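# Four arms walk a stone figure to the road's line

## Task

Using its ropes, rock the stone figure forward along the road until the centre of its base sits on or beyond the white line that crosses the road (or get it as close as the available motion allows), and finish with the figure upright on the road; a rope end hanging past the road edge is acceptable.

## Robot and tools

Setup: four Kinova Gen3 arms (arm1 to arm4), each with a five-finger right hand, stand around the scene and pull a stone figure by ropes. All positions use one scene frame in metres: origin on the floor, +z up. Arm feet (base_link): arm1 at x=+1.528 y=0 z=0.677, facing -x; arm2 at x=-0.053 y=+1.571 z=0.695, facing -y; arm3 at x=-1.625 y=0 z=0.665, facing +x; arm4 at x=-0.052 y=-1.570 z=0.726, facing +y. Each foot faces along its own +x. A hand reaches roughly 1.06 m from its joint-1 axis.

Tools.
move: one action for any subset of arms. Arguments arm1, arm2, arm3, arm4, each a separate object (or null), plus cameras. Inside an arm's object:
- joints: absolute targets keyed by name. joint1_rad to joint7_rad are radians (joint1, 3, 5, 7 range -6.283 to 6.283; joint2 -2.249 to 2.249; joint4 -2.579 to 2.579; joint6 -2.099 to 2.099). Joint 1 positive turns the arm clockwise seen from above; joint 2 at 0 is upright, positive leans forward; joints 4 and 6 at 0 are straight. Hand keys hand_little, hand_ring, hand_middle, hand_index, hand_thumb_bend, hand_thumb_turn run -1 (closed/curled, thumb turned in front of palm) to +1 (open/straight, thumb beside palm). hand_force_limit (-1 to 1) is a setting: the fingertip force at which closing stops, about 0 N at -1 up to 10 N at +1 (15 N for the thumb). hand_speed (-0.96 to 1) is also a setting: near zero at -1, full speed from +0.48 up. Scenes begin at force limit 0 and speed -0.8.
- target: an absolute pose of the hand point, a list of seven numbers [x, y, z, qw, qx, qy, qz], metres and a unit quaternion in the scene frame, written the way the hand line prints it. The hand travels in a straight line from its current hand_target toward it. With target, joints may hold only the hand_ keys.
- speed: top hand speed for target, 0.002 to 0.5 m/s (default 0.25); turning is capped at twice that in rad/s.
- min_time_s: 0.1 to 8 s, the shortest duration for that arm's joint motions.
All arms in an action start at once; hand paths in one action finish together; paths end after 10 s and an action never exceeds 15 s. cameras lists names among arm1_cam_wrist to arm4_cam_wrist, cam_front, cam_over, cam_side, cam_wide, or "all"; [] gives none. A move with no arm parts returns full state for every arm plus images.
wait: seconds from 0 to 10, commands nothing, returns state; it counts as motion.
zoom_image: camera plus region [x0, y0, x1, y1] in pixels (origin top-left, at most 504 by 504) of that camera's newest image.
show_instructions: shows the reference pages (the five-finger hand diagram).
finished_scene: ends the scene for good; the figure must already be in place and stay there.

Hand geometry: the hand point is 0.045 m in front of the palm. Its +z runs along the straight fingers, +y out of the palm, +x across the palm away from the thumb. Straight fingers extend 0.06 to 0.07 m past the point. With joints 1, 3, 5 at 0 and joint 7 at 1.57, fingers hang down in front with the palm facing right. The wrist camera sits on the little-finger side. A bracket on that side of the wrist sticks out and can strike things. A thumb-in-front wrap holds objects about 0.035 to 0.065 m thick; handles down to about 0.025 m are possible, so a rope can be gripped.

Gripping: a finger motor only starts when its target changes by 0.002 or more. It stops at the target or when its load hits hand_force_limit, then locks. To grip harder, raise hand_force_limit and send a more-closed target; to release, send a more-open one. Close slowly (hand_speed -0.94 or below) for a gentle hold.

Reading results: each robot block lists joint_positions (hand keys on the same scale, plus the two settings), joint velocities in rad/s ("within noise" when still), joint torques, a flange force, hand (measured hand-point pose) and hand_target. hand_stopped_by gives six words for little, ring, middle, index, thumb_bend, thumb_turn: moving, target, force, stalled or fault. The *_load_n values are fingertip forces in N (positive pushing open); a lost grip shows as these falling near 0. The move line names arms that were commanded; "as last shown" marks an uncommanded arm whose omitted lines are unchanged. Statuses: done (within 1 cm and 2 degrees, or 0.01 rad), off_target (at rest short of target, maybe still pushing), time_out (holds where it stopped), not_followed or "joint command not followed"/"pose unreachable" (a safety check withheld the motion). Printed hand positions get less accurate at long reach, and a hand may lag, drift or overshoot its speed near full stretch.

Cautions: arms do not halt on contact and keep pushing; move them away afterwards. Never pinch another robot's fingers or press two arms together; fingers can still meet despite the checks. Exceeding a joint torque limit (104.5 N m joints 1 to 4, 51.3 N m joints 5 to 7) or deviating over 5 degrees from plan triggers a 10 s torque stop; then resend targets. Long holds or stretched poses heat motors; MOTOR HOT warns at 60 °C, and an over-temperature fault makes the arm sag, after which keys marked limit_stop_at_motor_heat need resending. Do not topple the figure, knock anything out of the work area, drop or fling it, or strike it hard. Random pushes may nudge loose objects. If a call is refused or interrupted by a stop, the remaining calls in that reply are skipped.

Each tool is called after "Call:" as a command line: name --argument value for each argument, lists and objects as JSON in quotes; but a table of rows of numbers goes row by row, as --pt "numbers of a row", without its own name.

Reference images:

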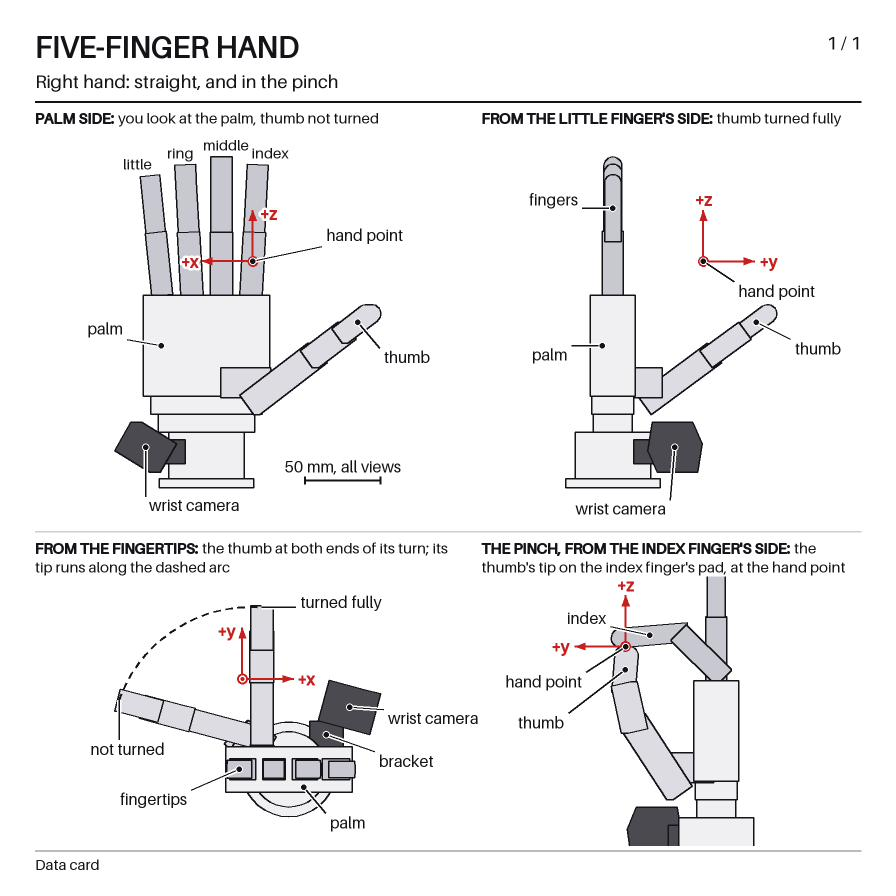

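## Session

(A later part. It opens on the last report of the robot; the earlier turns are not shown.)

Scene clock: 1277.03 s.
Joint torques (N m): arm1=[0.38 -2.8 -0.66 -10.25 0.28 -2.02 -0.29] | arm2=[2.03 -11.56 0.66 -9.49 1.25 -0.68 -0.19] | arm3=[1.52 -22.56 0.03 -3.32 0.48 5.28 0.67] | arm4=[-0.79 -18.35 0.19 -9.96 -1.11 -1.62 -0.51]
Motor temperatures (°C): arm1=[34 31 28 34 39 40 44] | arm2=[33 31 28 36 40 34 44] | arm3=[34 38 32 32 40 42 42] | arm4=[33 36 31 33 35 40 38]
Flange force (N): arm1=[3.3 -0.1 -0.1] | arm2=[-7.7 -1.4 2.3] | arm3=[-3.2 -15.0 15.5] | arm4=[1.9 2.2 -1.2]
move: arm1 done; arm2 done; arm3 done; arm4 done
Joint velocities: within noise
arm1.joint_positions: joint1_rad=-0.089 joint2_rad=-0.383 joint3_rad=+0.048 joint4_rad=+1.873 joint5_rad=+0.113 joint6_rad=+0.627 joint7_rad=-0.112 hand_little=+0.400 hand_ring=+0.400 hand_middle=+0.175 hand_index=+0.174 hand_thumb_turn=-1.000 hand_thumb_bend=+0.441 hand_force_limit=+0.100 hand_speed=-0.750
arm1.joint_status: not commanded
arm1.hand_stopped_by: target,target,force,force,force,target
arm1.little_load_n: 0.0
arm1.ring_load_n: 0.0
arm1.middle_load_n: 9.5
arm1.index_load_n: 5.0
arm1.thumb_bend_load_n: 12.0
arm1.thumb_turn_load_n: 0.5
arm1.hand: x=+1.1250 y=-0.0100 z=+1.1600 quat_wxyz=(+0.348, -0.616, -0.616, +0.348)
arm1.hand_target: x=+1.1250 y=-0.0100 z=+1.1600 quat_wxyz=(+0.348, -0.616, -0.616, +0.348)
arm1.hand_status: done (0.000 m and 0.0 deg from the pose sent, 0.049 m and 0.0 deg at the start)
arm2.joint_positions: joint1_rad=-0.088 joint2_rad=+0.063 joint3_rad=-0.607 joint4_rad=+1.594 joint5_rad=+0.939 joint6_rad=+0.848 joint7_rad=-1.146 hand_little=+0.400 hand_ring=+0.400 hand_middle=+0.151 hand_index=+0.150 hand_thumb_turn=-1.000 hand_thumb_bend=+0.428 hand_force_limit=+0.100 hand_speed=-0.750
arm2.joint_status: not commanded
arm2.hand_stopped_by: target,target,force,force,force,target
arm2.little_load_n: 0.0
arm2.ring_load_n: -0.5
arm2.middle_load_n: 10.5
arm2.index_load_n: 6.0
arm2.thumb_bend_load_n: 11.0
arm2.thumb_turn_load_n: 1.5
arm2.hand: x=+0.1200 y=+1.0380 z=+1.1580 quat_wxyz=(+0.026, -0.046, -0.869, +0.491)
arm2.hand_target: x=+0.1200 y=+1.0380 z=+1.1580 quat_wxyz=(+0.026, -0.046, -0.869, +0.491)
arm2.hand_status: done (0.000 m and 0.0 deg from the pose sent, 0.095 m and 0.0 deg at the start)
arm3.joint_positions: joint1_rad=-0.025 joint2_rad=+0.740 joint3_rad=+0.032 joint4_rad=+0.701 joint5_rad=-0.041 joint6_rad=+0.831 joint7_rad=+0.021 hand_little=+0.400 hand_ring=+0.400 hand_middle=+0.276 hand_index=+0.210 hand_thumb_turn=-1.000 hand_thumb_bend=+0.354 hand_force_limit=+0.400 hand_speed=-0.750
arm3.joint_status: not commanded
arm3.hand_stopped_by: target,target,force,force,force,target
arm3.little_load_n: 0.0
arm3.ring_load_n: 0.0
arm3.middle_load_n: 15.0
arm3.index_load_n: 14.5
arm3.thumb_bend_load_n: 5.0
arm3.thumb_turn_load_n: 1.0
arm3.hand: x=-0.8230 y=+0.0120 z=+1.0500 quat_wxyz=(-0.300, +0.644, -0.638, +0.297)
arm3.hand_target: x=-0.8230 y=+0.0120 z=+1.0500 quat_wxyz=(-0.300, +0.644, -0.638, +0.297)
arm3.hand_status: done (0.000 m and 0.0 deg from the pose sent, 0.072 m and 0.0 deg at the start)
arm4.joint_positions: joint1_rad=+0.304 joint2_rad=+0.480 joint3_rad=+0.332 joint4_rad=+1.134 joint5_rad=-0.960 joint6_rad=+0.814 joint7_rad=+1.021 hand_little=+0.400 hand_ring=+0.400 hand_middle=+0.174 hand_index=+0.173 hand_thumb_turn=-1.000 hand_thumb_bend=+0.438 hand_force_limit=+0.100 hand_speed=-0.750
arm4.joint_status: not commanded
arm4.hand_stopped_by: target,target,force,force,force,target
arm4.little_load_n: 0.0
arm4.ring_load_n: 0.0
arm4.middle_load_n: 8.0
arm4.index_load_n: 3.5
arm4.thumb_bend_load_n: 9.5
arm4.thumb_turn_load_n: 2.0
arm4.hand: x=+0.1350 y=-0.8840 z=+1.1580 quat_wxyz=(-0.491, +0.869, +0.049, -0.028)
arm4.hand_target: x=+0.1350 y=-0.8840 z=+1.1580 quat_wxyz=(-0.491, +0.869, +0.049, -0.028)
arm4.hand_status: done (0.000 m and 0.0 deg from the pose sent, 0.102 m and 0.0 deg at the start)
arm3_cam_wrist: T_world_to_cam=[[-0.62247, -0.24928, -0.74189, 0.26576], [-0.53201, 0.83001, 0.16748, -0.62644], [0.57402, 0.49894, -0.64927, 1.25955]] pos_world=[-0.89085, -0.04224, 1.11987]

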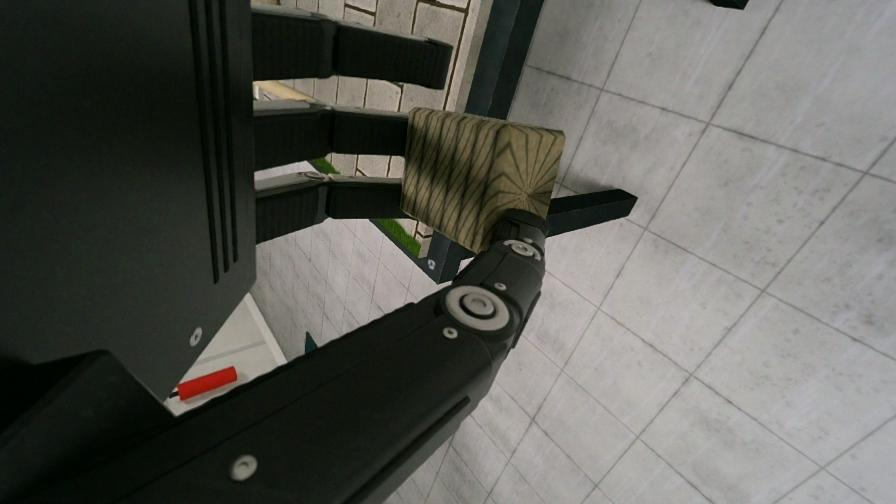

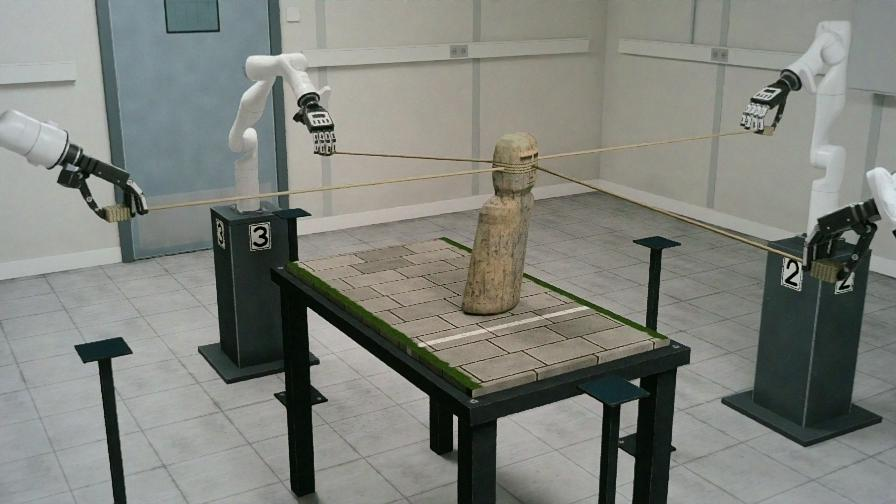

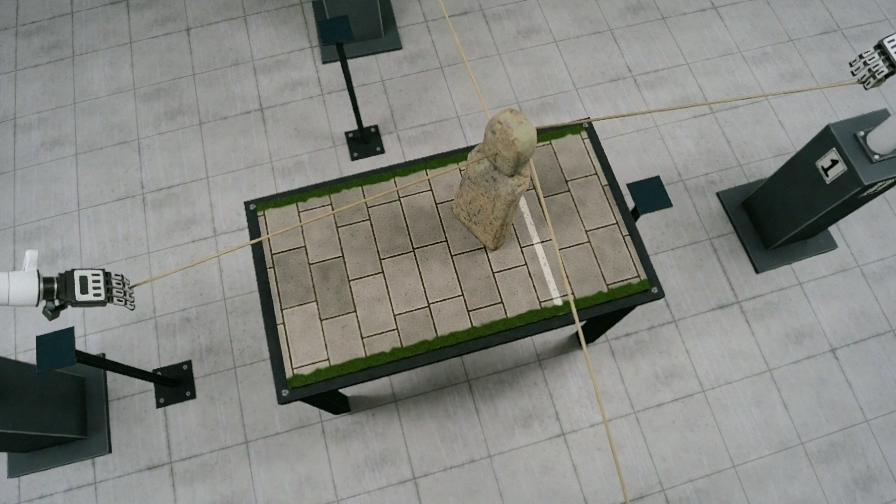

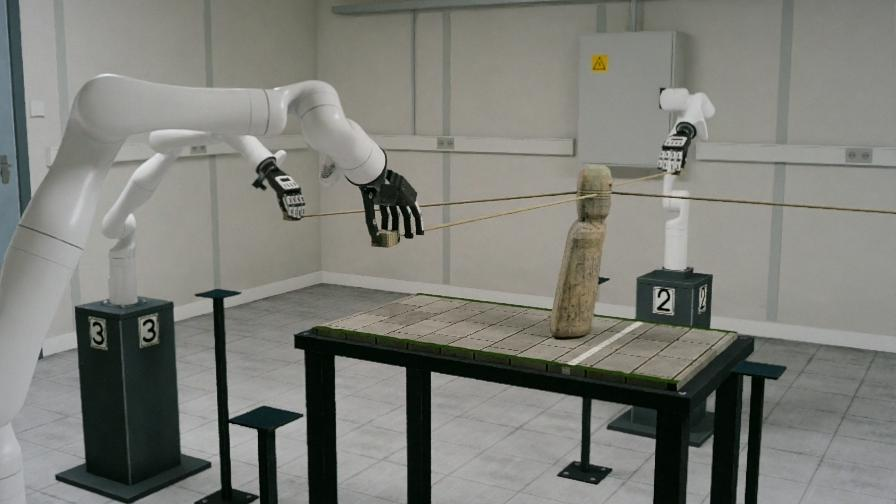

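Call:
move --arm1 '{"target": [1.170, -0.020, 1.160, 0.348, -0.6157, -0.6157, 0.348], "speed": 0.12}' --arm2 '{"target": [0.180, 0.948, 1.158, 0.02575, -0.0456, -0.8695, 0.4915], "speed": 0.12}' --arm3 '{"target": [-0.771, 0.010, 1.000, 0.3495, -0.6184, 0.6130, -0.3465], "speed": 0.12}' --arm4 '{"target": [0.160, -0.964, 1.158, 0.4914, -0.8694, -0.0494, 0.0279], "speed": 0.12}' --cameras '["arm3_cam_wrist", "cam_front", "cam_over", "cam_side", "cam_wide"]'

Call:
zoom_image --camera "cam_over" --region '[380, 80, 600, 300]'

Call:
zoom_image --camera "cam_front" --region '[430, 130, 630, 330]'

Call:
zoom_image --camera "cam_side" --region '[490, 150, 690, 350]'

Scene clock: 1299.90 s.
Joint torques (N m): arm1=[0.42 -0.88 -0.55 -10.15 0.41 -2.01 -0.33] | arm2=[2.17 -16.81 -0.11 -9.39 1.62 -0.82 -0.21] | arm3=[0.97 -22.18 -0.28 -5.05 0.26 2.15 0.49] | arm4=[2.83 -18.19 2.74 -5.65 1.12 1.56 -0.49]
Motor temperatures (°C): arm1=[34 31 28 34 39 40 44] | arm2=[33 31 28 36 40 34 44] | arm3=[34 38 32 32 40 42 42] | arm4=[33 36 31 34 35 40 38]
Flange force (N): arm1=[3.3 -0.2 -0.3] | arm2=[-7.2 -1.9 0.9] | arm3=[-3.6 -8.8 10.8] | arm4=[4.6 -6.9 14.5]
move: arm1 done; arm2 done; arm3 done; arm4 done
Joint velocities: within noise
arm1.joint_positions: joint1_rad=-0.061 joint2_rad=-0.493 joint3_rad=-0.012 joint4_rad=+1.921 joint5_rad=+0.123 joint6_rad=+0.692 joint7_rad=-0.150 hand_little=+0.400 hand_ring=+0.400 hand_middle=+0.175 hand_index=+0.174 hand_thumb_turn=-1.000 hand_thumb_bend=+0.441 hand_force_limit=+0.100 hand_speed=-0.750
arm1.joint_status: not commanded
arm1.hand_stopped_by: target,target,force,force,force,target
arm1.little_load_n: 0.0
arm1.ring_load_n: 0.0
arm1.middle_load_n: 9.5
arm1.index_load_n: 5.5
arm1.thumb_bend_load_n: 12.0
arm1.thumb_turn_load_n: 0.5
arm1.hand: x=+1.1700 y=-0.0200 z=+1.1600 quat_wxyz=(+0.348, -0.616, -0.616, +0.348)
arm1.hand_target: x=+1.1700 y=-0.0200 z=+1.1600 quat_wxyz=(+0.348, -0.616, -0.616, +0.348)
arm1.hand_status: done (0.000 m and 0.0 deg from the pose sent, 0.046 m and 0.0 deg at the start)
arm2.joint_positions: joint1_rad=-0.243 joint2_rad=+0.346 joint3_rad=-0.616 joint4_rad=+1.276 joint5_rad=+1.107 joint6_rad=+1.003 joint7_rad=-1.165 hand_little=+0.400 hand_ring=+0.400 hand_middle=+0.151 hand_index=+0.150 hand_thumb_turn=-1.000 hand_thumb_bend=+0.428 hand_force_limit=+0.100 hand_speed=-0.750
arm2.joint_status: not commanded
arm2.hand_stopped_by: target,target,force,force,force,target
arm2.little_load_n: 0.0
arm2.ring_load_n: 0.0
arm2.middle_load_n: 9.0
arm2.index_load_n: 4.5
arm2.thumb_bend_load_n: 12.5
arm2.thumb_turn_load_n: 2.0
arm2.hand: x=+0.1800 y=+0.9480 z=+1.1580 quat_wxyz=(+0.026, -0.046, -0.869, +0.491)
arm2.hand_target: x=+0.1800 y=+0.9480 z=+1.1580 quat_wxyz=(+0.026, -0.046, -0.869, +0.491)
arm2.hand_status: done (0.000 m and 0.0 deg from the pose sent, 0.108 m and 0.0 deg at the start)
arm3.joint_positions: joint1_rad=-0.017 joint2_rad=+0.785 joint3_rad=+0.014 joint4_rad=+0.886 joint5_rad=-0.044 joint6_rad=+0.444 joint7_rad=+0.036 hand_little=+0.400 hand_ring=+0.400 hand_middle=+0.276 hand_index=+0.210 hand_thumb_turn=-1.000 hand_thumb_bend=+0.354 hand_force_limit=+0.400 hand_speed=-0.750
arm3.joint_status: not commanded
arm3.hand_stopped_by: target,target,force,force,force,target
arm3.little_load_n: 0.0
arm3.ring_load_n: 0.0
arm3.middle_load_n: 11.5
arm3.index_load_n: 11.5
arm3.thumb_bend_load_n: 7.0
arm3.thumb_turn_load_n: 1.0
arm3.hand: x=-0.7710 y=+0.0100 z=+1.0000 quat_wxyz=(-0.349, +0.618, -0.613, +0.346)
arm3.hand_target: x=-0.7710 y=+0.0100 z=+1.0000 quat_wxyz=(-0.349, +0.618, -0.613, +0.346)
arm3.hand_status: done (0.000 m and 0.0 deg from the pose sent, 0.072 m and 9.0 deg at the start)
arm4.joint_positions: joint1_rad=+0.404 joint2_rad=+0.337 joint3_rad=+0.314 joint4_rad=+1.343 joint5_rad=-1.020 joint6_rad=+0.848 joint7_rad=+1.190 hand_little=+0.400 hand_ring=+0.400 hand_middle=+0.174 hand_index=+0.173 hand_thumb_turn=-1.000 hand_thumb_bend=+0.437 hand_force_limit=+0.100 hand_speed=-0.750
arm4.joint_status: not commanded
arm4.hand_stopped_by: target,target,force,force,force,target
arm4.little_load_n: 0.0
arm4.ring_load_n: 0.0
arm4.middle_load_n: 17.5
arm4.index_load_n: 12.0
arm4.thumb_bend_load_n: 2.5
arm4.thumb_turn_load_n: 0.5
arm4.hand: x=+0.1599 y=-0.9640 z=+1.1580 quat_wxyz=(-0.491, +0.869, +0.049, -0.028)
arm4.hand_target: x=+0.1600 y=-0.9640 z=+1.1580 quat_wxyz=(-0.491, +0.869, +0.049, -0.028)
arm4.hand_status: done (0.000 m and 0.0 deg from the pose sent, 0.084 m and 0.0 deg at the start)
arm3_cam_wrist: T_world_to_cam=[[-0.49934, -0.24833, -0.83006, 0.44355], [-0.55176, 0.82979, 0.08367, -0.52013], [0.668, 0.49977, -0.55137, 1.1727]] pos_world=[-0.84887, -0.04433, 1.05827]

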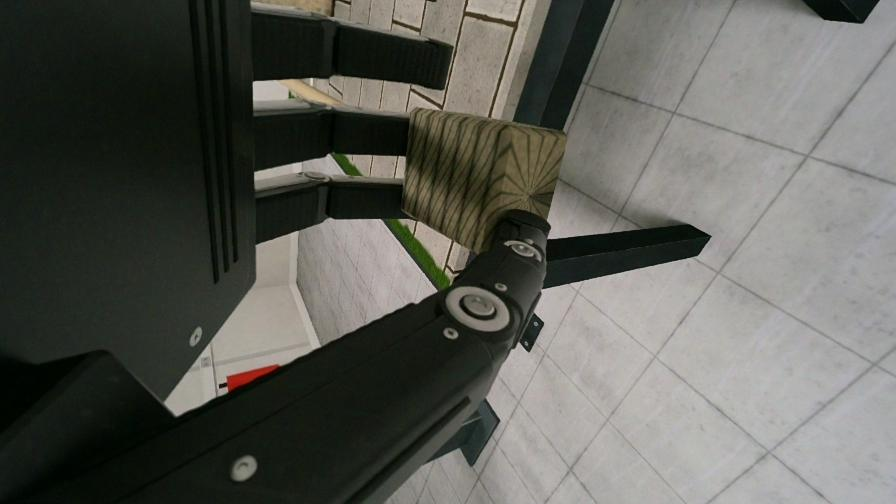

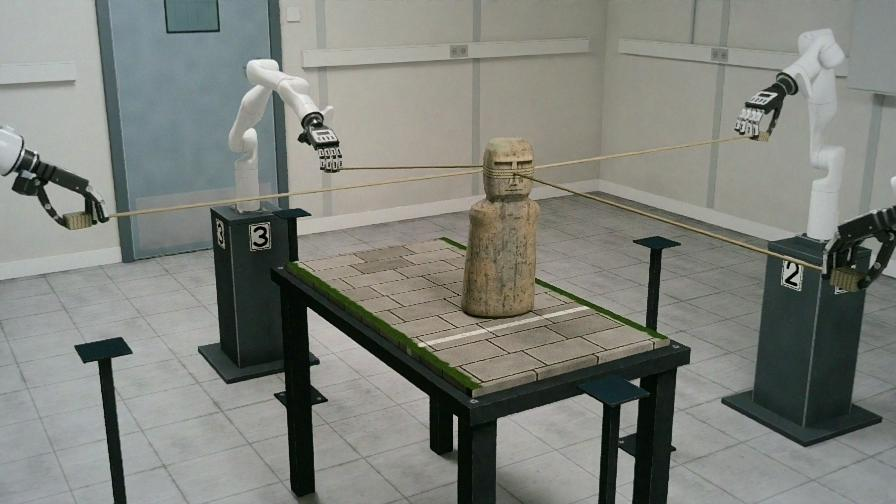

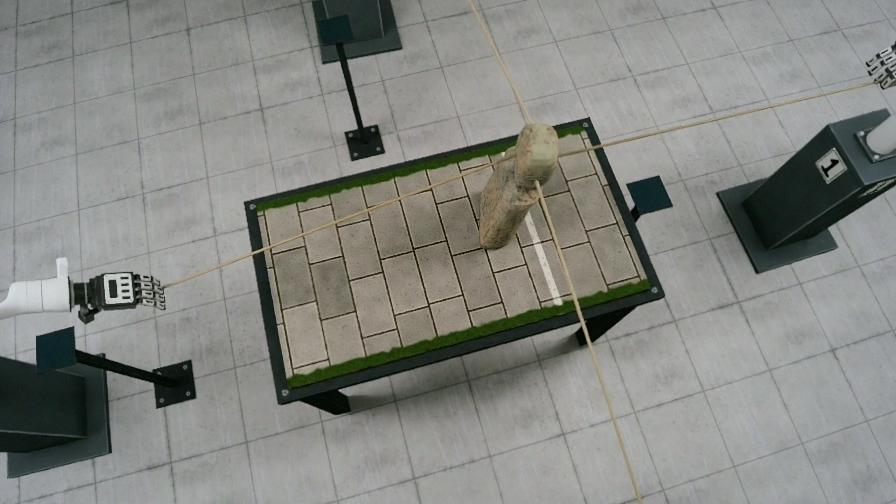

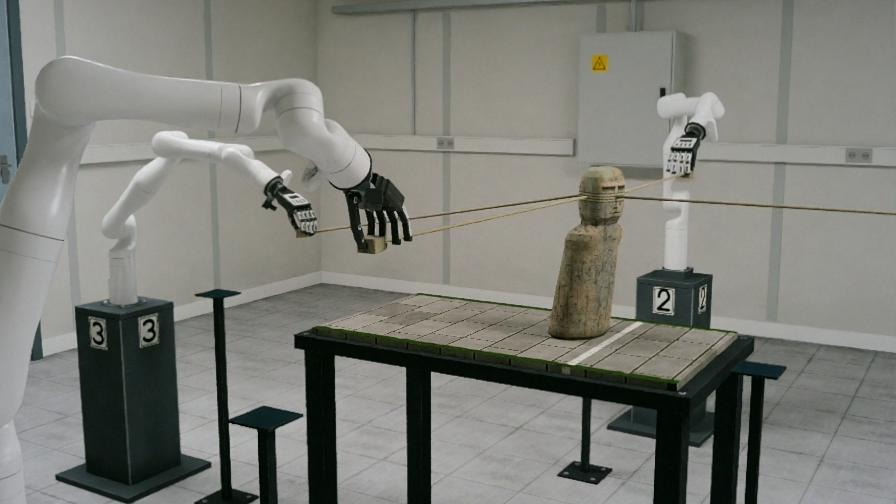

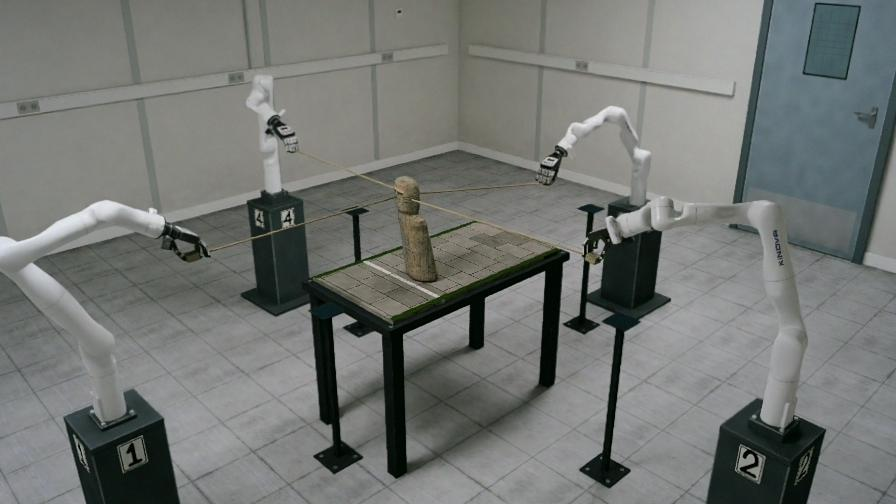

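Scaled by 2.291 from the camera's image (finer frame: 1280x720).

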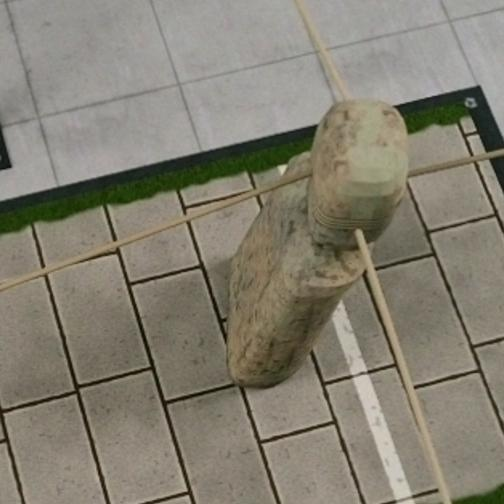

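Scaled by 2.520 from the camera's image (finer frame: 1280x720).

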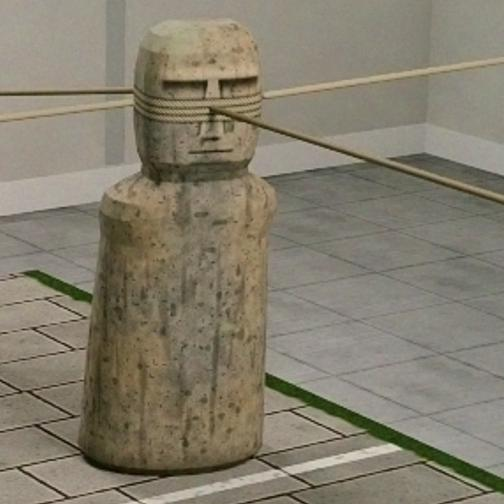

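Scaled by 2.520 from the camera's image (finer frame: 1280x720).

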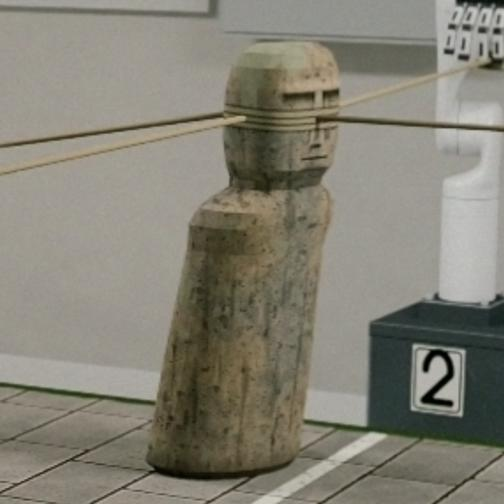

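Call:
move --arm1 '{"target": [1.205, -0.010, 1.160, 0.348, -0.6157, -0.6157, 0.348], "speed": 0.12}' --arm2 '{"target": [0.200, 1.036, 1.158, 0.02575, -0.0456, -0.8695, 0.4915], "speed": 0.12}' --arm3 '{"target": [-0.729, 0.012, 0.960, 0.3495, -0.6184, 0.6130, -0.3465], "speed": 0.12}' --arm4 '{"target": [0.220, -0.886, 1.158, 0.4914, -0.8694, -0.0494, 0.0279], "speed": 0.12}' --cameras '["arm3_cam_wrist", "cam_front", "cam_over", "cam_side", "cam_wide"]'

Call:
zoom_image --camera "cam_over" --region '[400, 80, 620, 300]'

Call:
zoom_image --camera "cam_front" --region '[440, 140, 640, 340]'

Call:
zoom_image --camera "cam_side" --region '[510, 150, 710, 350]'

Scene clock: 1321.90 s.
Joint torques (N m): arm1=[0.37 0.91 -0.69 -9.98 0.32 -1.99 -0.19] | arm2=[1.88 -13.89 0.02 -9.09 1.61 -0.44 -0.2] | arm3=[1.53 -21.17 0.01 -1.59 0.47 4.53 0.64] | arm4=[-0.86 -20.29 0.05 -9.63 -1.38 -1.46 -0.56]
Motor temperatures (°C): arm1=[34 31 28 34 39 40 44] | arm2=[33 31 28 36 40 34 44] | arm3=[34 38 32 32 40 42 42] | arm4=[33 36 31 34 35 40 38]
Flange force (N): arm1=[2.4 0.1 -0.6] | arm2=[-7.9 -1.3 1.0] | arm3=[-3.8 -16.3 17.2] | arm4=[1.0 2.5 -1.4]
move: arm1 done; arm2 done; arm3 done; arm4 done
Joint velocities: within noise
arm1.joint_positions: joint1_rad=-0.076 joint2_rad=-0.582 joint3_rad=+0.016 joint4_rad=+1.947 joint5_rad=+0.114 joint6_rad=+0.754 joint7_rad=-0.122 hand_little=+0.400 hand_ring=+0.400 hand_middle=+0.175 hand_index=+0.174 hand_thumb_turn=-1.000 hand_thumb_bend=+0.441 hand_force_limit=+0.100 hand_speed=-0.750
arm1.joint_status: not commanded
arm1.hand_stopped_by: target,target,force,force,force,target
arm1.little_load_n: 0.0
arm1.ring_load_n: 0.0
arm1.middle_load_n: 9.0
arm1.index_load_n: 5.0
arm1.thumb_bend_load_n: 12.0
arm1.thumb_turn_load_n: 0.5
arm1.hand: x=+1.2050 y=-0.0100 z=+1.1600 quat_wxyz=(+0.348, -0.616, -0.616, +0.348)
arm1.hand_target: x=+1.2050 y=-0.0100 z=+1.1600 quat_wxyz=(+0.348, -0.616, -0.616, +0.348)
arm1.hand_status: done (0.000 m and 0.0 deg from the pose sent, 0.036 m and 0.0 deg at the start)
arm2.joint_positions: joint1_rad=-0.304 joint2_rad=+0.197 joint3_rad=-0.652 joint4_rad=+1.463 joint5_rad=+1.097 joint6_rad=+1.070 joint7_rad=-1.304 hand_little=+0.400 hand_ring=+0.400 hand_middle=+0.151 hand_index=+0.150 hand_thumb_turn=-1.000 hand_thumb_bend=+0.428 hand_force_limit=+0.100 hand_speed=-0.750
arm2.joint_status: not commanded
arm2.hand_stopped_by: target,target,force,force,force,target
arm2.little_load_n: 0.0
arm2.ring_load_n: 0.0
arm2.middle_load_n: 9.5
arm2.index_load_n: 5.0
arm2.thumb_bend_load_n: 12.0
arm2.thumb_turn_load_n: 1.5
arm2.hand: x=+0.2000 y=+1.0360 z=+1.1580 quat_wxyz=(+0.026, -0.046, -0.869, +0.491)
arm2.hand_target: x=+0.2000 y=+1.0360 z=+1.1580 quat_wxyz=(+0.026, -0.046, -0.869, +0.491)
arm2.hand_status: done (0.000 m and 0.0 deg from the pose sent, 0.090 m and 0.0 deg at the start)
arm3.joint_positions: joint1_rad=-0.021 joint2_rad=+0.935 joint3_rad=+0.020 joint4_rad=+0.711 joint5_rad=-0.045 joint6_rad=+0.469 joint7_rad=+0.030 hand_little=+0.400 hand_ring=+0.400 hand_middle=+0.276 hand_index=+0.210 hand_thumb_turn=-1.000 hand_thumb_bend=+0.353 hand_force_limit=+0.400 hand_speed=-0.750
arm3.joint_status: not commanded
arm3.hand_stopped_by: target,target,force,force,force,target
arm3.little_load_n: 0.0
arm3.ring_load_n: 0.0
arm3.middle_load_n: 14.5
arm3.index_load_n: 14.5
arm3.thumb_bend_load_n: 5.0
arm3.thumb_turn_load_n: 1.0
arm3.hand: x=-0.7290 y=+0.0120 z=+0.9600 quat_wxyz=(-0.349, +0.618, -0.613, +0.346)
arm3.hand_target: x=-0.7290 y=+0.0120 z=+0.9600 quat_wxyz=(-0.349, +0.618, -0.613, +0.346)
arm3.hand_status: done (0.000 m and 0.0 deg from the pose sent, 0.058 m and 0.0 deg at the start)
arm4.joint_positions: joint1_rad=+0.480 joint2_rad=+0.603 joint3_rad=+0.337 joint4_rad=+0.928 joint5_rad=-1.029 joint6_rad=+0.979 joint7_rad=+1.065 hand_little=+0.400 hand_ring=+0.400 hand_middle=+0.174 hand_index=+0.173 hand_thumb_turn=-1.000 hand_thumb_bend=+0.438 hand_force_limit=+0.100 hand_speed=-0.750
arm4.joint_status: not commanded
arm4.hand_stopped_by: target,target,force,force,force,target
arm4.little_load_n: 0.0
arm4.ring_load_n: 0.0
arm4.middle_load_n: 8.5
arm4.index_load_n: 4.0
arm4.thumb_bend_load_n: 9.5
arm4.thumb_turn_load_n: 2.0
arm4.hand: x=+0.2200 y=-0.8860 z=+1.1580 quat_wxyz=(-0.491, +0.869, +0.049, -0.028)
arm4.hand_target: x=+0.2200 y=-0.8860 z=+1.1580 quat_wxyz=(-0.491, +0.869, +0.049, -0.028)
arm4.hand_status: done (0.000 m and 0.0 deg from the pose sent, 0.098 m and 0.0 deg at the start)
arm3_cam_wrist: T_world_to_cam=[[-0.49939, -0.24838, -0.83001, 0.43175], [-0.55175, 0.8298, 0.08366, -0.49532], [0.66796, 0.49974, -0.55144, 1.12175]] pos_world=[-0.80697, -0.04233, 1.01838]

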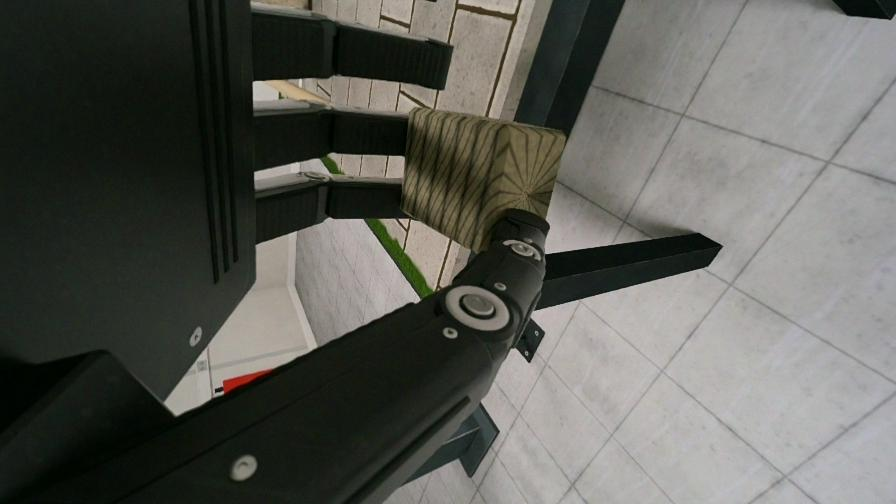

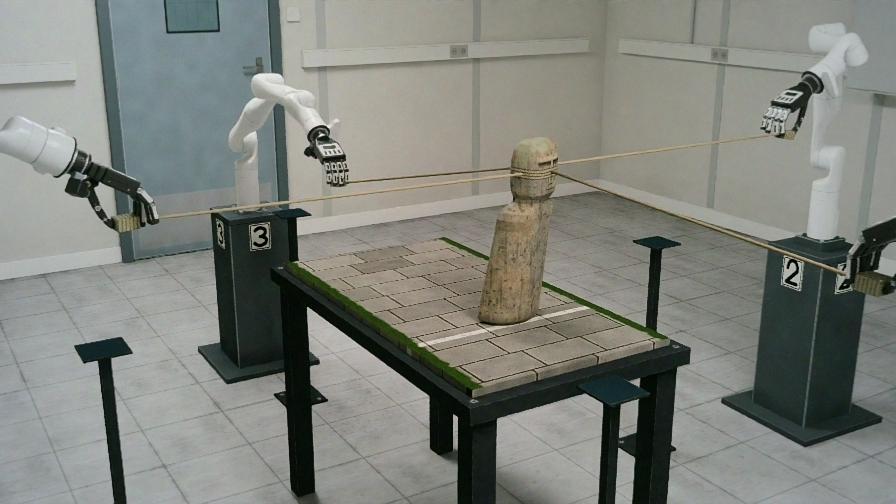

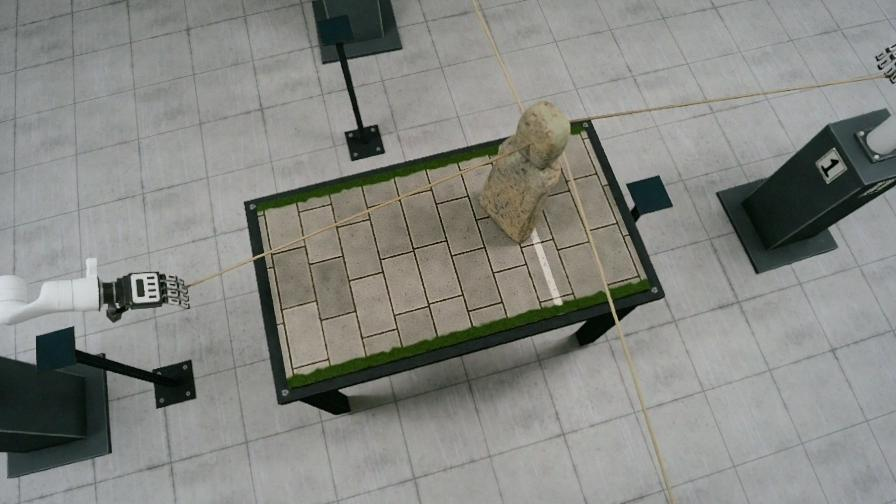

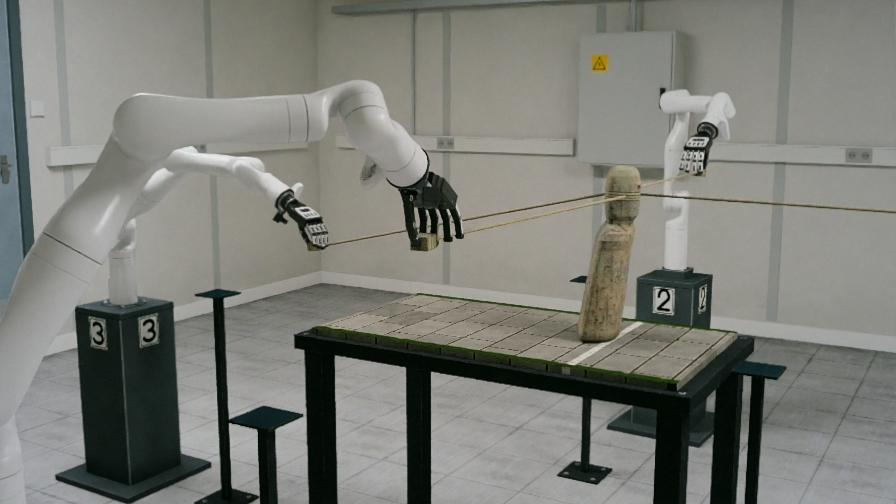

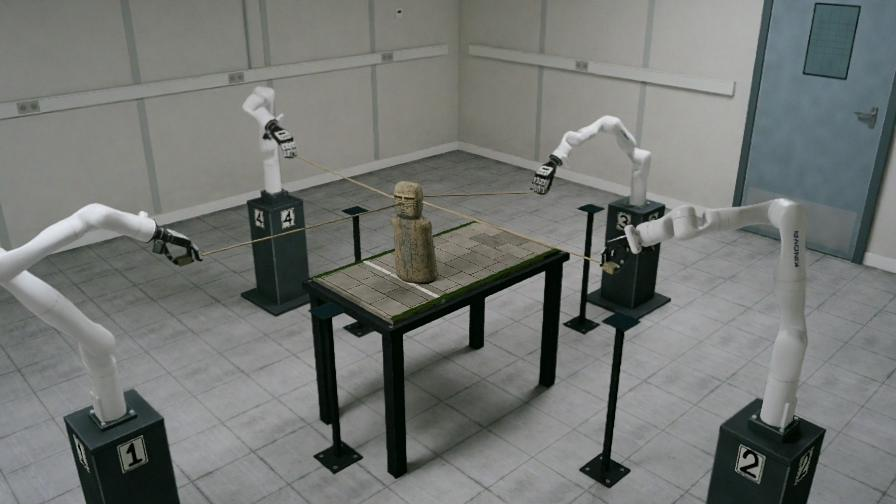

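Scaled by 2.291 from the camera's image (finer frame: 1280x720).

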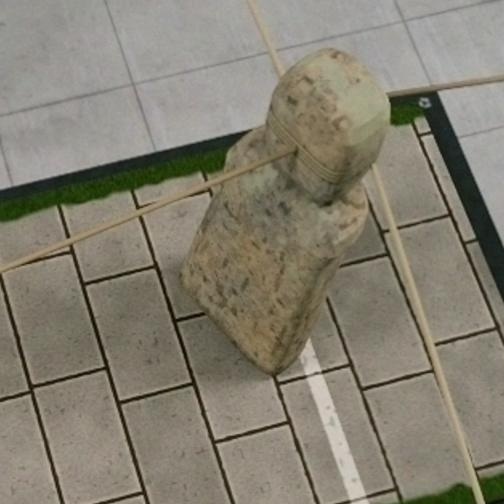

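Scaled by 2.520 from the camera's image (finer frame: 1280x720).

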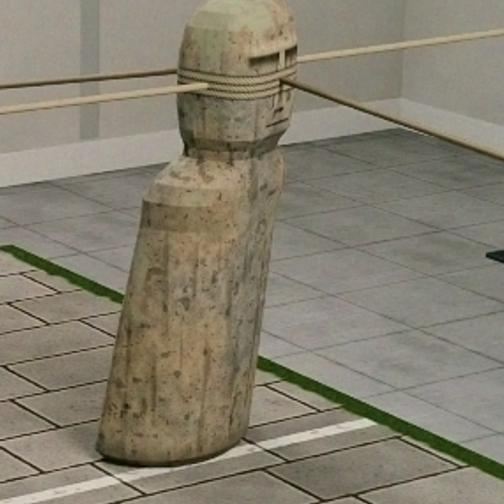

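Scaled by 2.520 from the camera's image (finer frame: 1280x720).

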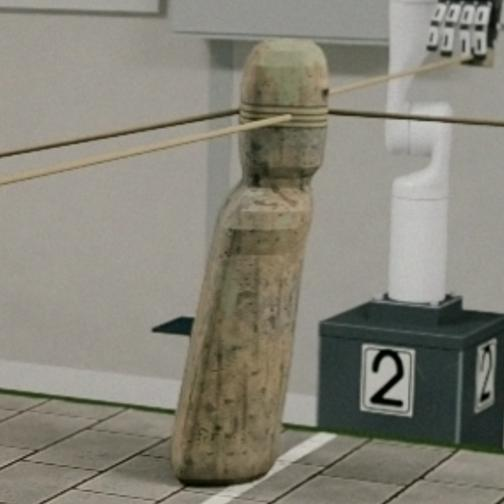

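Call:
move --arm1 '{"target": [1.220, -0.015, 1.160, 0.348, -0.6157, -0.6157, 0.348], "speed": 0.12}' --arm2 '{"target": [0.250, 0.955, 1.158, 0.02575, -0.0456, -0.8695, 0.4915], "speed": 0.12}' --arm3 '{"target": [-0.678, 0.010, 0.930, 0.397, -0.5889, 0.5837, -0.3936], "speed": 0.12}' --arm4 '{"target": [0.240, -0.957, 1.158, 0.4914, -0.8694, -0.0494, 0.0279], "speed": 0.12}' --cameras '["arm3_cam_wrist", "cam_front", "cam_over", "cam_side", "cam_wide"]'

Call:
zoom_image --camera "cam_over" --region '[420, 80, 640, 300]'

Call:
zoom_image --camera "cam_front" --region '[450, 150, 650, 350]'

Call:
zoom_image --camera "cam_side" --region '[530, 150, 730, 350]'

Scene clock: 1374.20 s.
Joint torques (N m): arm1=[0.38 1.53 -0.49 -9.99 0.34 -1.98 -0.29] | arm2=[2.16 -18.44 -0.23 -8.96 1.8 -0.68 -0.21] | arm3=[1.06 -22.71 -0.29 -4.4 0.33 1.95 0.46] | arm4=[0.78 -18.83 1.09 -8.5 -0.59 -0.33 -0.48]
Motor temperatures (°C): arm1=[34 30 28 34 39 40 44] | arm2=[33 31 28 36 40 34 44] | arm3=[34 38 32 32 40 43 42] | arm4=[33 36 31 34 35 40 38]
Flange force (N): arm1=[2.2 0.3 -0.6] | arm2=[-7.4 -2.1 0.3] | arm3=[-4.7 -8.4 11.4] | arm4=[1.6 -0.1 3.3]
move: arm1 done; arm2 done; arm3 done; arm4 done
Joint velocities: within noise
arm1.joint_positions: joint1_rad=-0.065 joint2_rad=-0.619 joint3_rad=-0.009 joint4_rad=+1.956 joint5_rad=+0.112 joint6_rad=+0.782 joint7_rad=-0.135 hand_little=+0.400 hand_ring=+0.400 hand_middle=+0.175 hand_index=+0.174 hand_thumb_turn=-1.000 hand_thumb_bend=+0.441 hand_force_limit=+0.100 hand_speed=-0.750
arm1.joint_status: not commanded
arm1.hand_stopped_by: target,target,force,force,force,target
arm1.little_load_n: 0.0
arm1.ring_load_n: 0.0
arm1.middle_load_n: 9.5
arm1.index_load_n: 5.5
arm1.thumb_bend_load_n: 12.0
arm1.thumb_turn_load_n: 0.5
arm1.hand: x=+1.2200 y=-0.0150 z=+1.1600 quat_wxyz=(+0.348, -0.616, -0.616, +0.348)
arm1.hand_target: x=+1.2200 y=-0.0150 z=+1.1600 quat_wxyz=(+0.348, -0.616, -0.616, +0.348)
arm1.hand_status: done (0.000 m and 0.0 deg from the pose sent, 0.016 m and 0.0 deg at the start)
arm2.joint_positions: joint1_rad=-0.414 joint2_rad=+0.439 joint3_rad=-0.631 joint4_rad=+1.148 joint5_rad=+1.198 joint6_rad=+1.156 joint7_rad=-1.226 hand_little=+0.400 hand_ring=+0.400 hand_middle=+0.151 hand_index=+0.150 hand_thumb_turn=-1.000 hand_thumb_bend=+0.428 hand_force_limit=+0.100 hand_speed=-0.750
arm2.joint_status: not commanded
arm2.hand_stopped_by: target,target,force,force,force,target
arm2.little_load_n: 0.0
arm2.ring_load_n: 0.0
arm2.middle_load_n: 9.0
arm2.index_load_n: 4.5
arm2.thumb_bend_load_n: 12.5
arm2.thumb_turn_load_n: 1.5
arm2.hand: x=+0.2500 y=+0.9550 z=+1.1580 quat_wxyz=(+0.026, -0.046, -0.869, +0.491)
arm2.hand_target: x=+0.2500 y=+0.9550 z=+1.1580 quat_wxyz=(+0.026, -0.046, -0.869, +0.491)
arm2.hand_status: done (0.000 m and 0.0 deg from the pose sent, 0.095 m and 0.0 deg at the start)
arm3.joint_positions: joint1_rad=-0.011 joint2_rad=+1.040 joint3_rad=-0.001 joint4_rad=+0.716 joint5_rad=-0.047 joint6_rad=+0.202 joint7_rad=+0.047 hand_little=+0.400 hand_ring=+0.400 hand_middle=+0.276 hand_index=+0.210 hand_thumb_turn=-1.000 hand_thumb_bend=+0.354 hand_force_limit=+0.400 hand_speed=-0.750
arm3.joint_status: not commanded
arm3.hand_stopped_by: target,target,force,force,force,target
arm3.little_load_n: 0.0
arm3.ring_load_n: 0.0
arm3.middle_load_n: 11.5
arm3.index_load_n: 12.0
arm3.thumb_bend_load_n: 7.0
arm3.thumb_turn_load_n: 1.5
arm3.hand: x=-0.6780 y=+0.0100 z=+0.9301 quat_wxyz=(-0.397, +0.589, -0.584, +0.394)
arm3.hand_target: x=-0.6780 y=+0.0100 z=+0.9300 quat_wxyz=(-0.397, +0.589, -0.584, +0.394)
arm3.hand_status: done (0.000 m and 0.0 deg from the pose sent, 0.059 m and 9.0 deg at the start)
arm4.joint_positions: joint1_rad=+0.568 joint2_rad=+0.482 joint3_rad=+0.316 joint4_rad=+1.125 joint5_rad=-1.071 joint6_rad=+1.008 joint7_rad=+1.218 hand_little=+0.400 hand_ring=+0.400 hand_middle=+0.174 hand_index=+0.173 hand_thumb_turn=-1.000 hand_thumb_bend=+0.438 hand_force_limit=+0.100 hand_speed=-0.750
arm4.joint_status: not commanded
arm4.hand_stopped_by: target,target,force,force,force,target
arm4.little_load_n: 0.0
arm4.ring_load_n: 0.0
arm4.middle_load_n: 11.5
arm4.index_load_n: 6.5
arm4.thumb_bend_load_n: 7.0
arm4.thumb_turn_load_n: 1.5
arm4.hand: x=+0.2400 y=-0.9570 z=+1.1580 quat_wxyz=(-0.491, +0.869, +0.049, -0.028)
arm4.hand_target: x=+0.2400 y=-0.9570 z=+1.1580 quat_wxyz=(-0.491, +0.869, +0.049, -0.028)
arm4.hand_status: done (0.000 m and 0.0 deg from the pose sent, 0.074 m and 0.0 deg at the start)
arm3_cam_wrist: T_world_to_cam=[[-0.36273, -0.24722, -0.8985, 0.58833], [-0.55809, 0.82977, -0.00301, -0.38661], [0.7463, 0.50036, -0.43895, 1.02061]] pos_world=[-0.76404, -0.04443, 0.97545]

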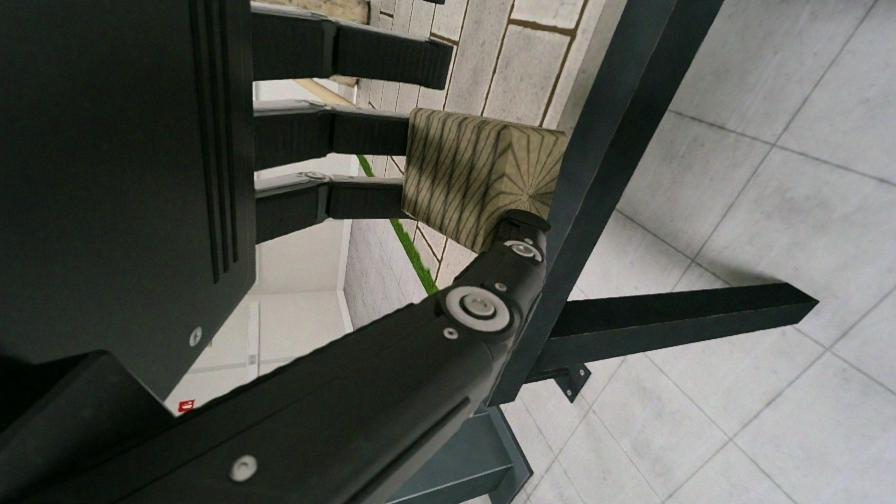

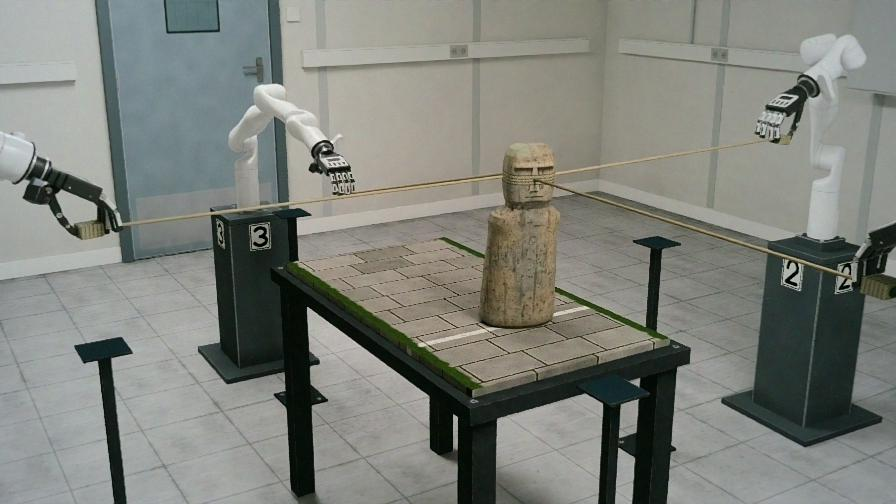

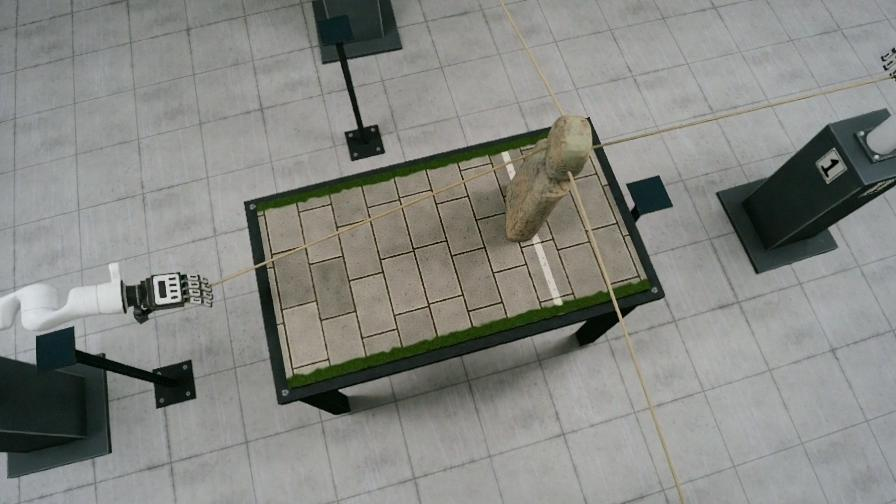

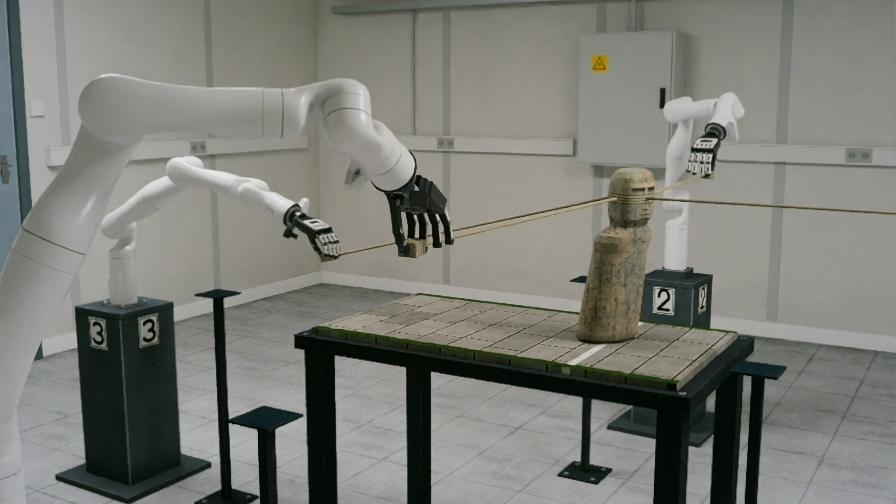

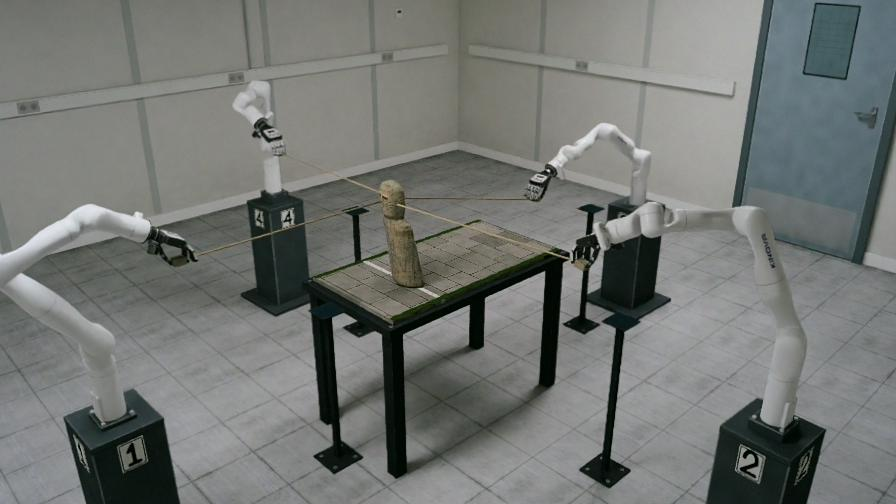

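Scaled by 2.291 from the camera's image (finer frame: 1280x720).

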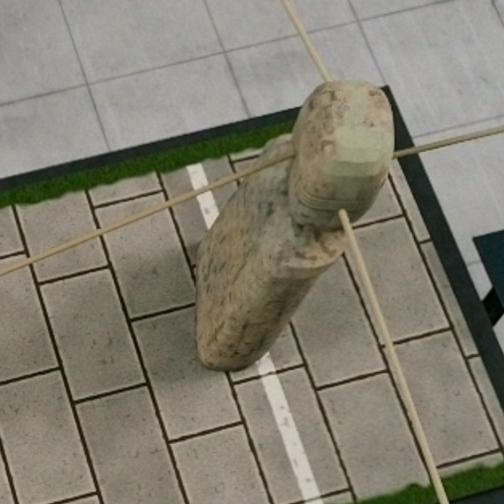

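Scaled by 2.520 from the camera's image (finer frame: 1280x720).

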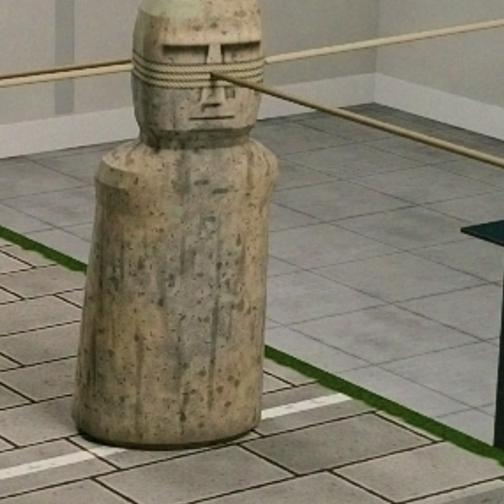

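Scaled by 2.520 from the camera's image (finer frame: 1280x720).

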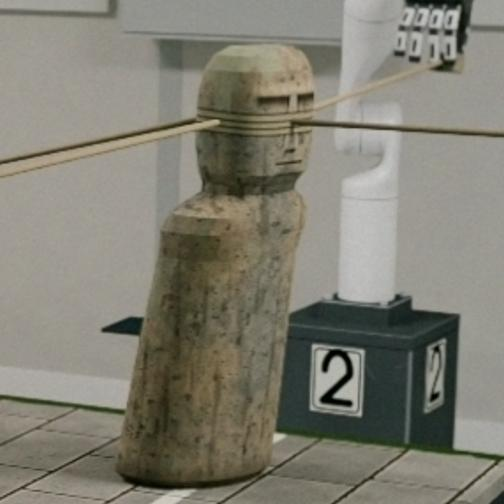

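Call:
zoom_image --camera "cam_wide" --region '[150, 150, 450, 320]'

Call:
zoom_image --camera "cam_side" --region '[600, 120, 896, 280]'

Scaled by 1.680 from the camera's image (finer frame: 1280x720).

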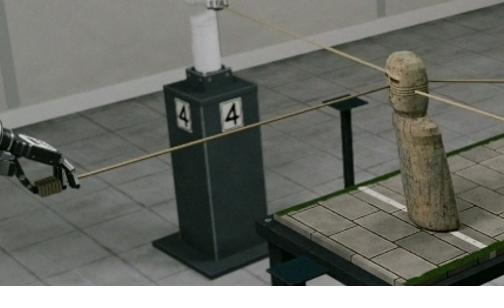

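Scaled by 1.703 from the camera's image (finer frame: 1280x720).

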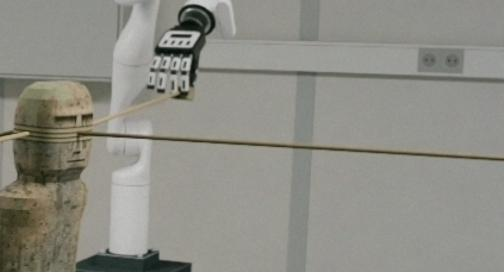

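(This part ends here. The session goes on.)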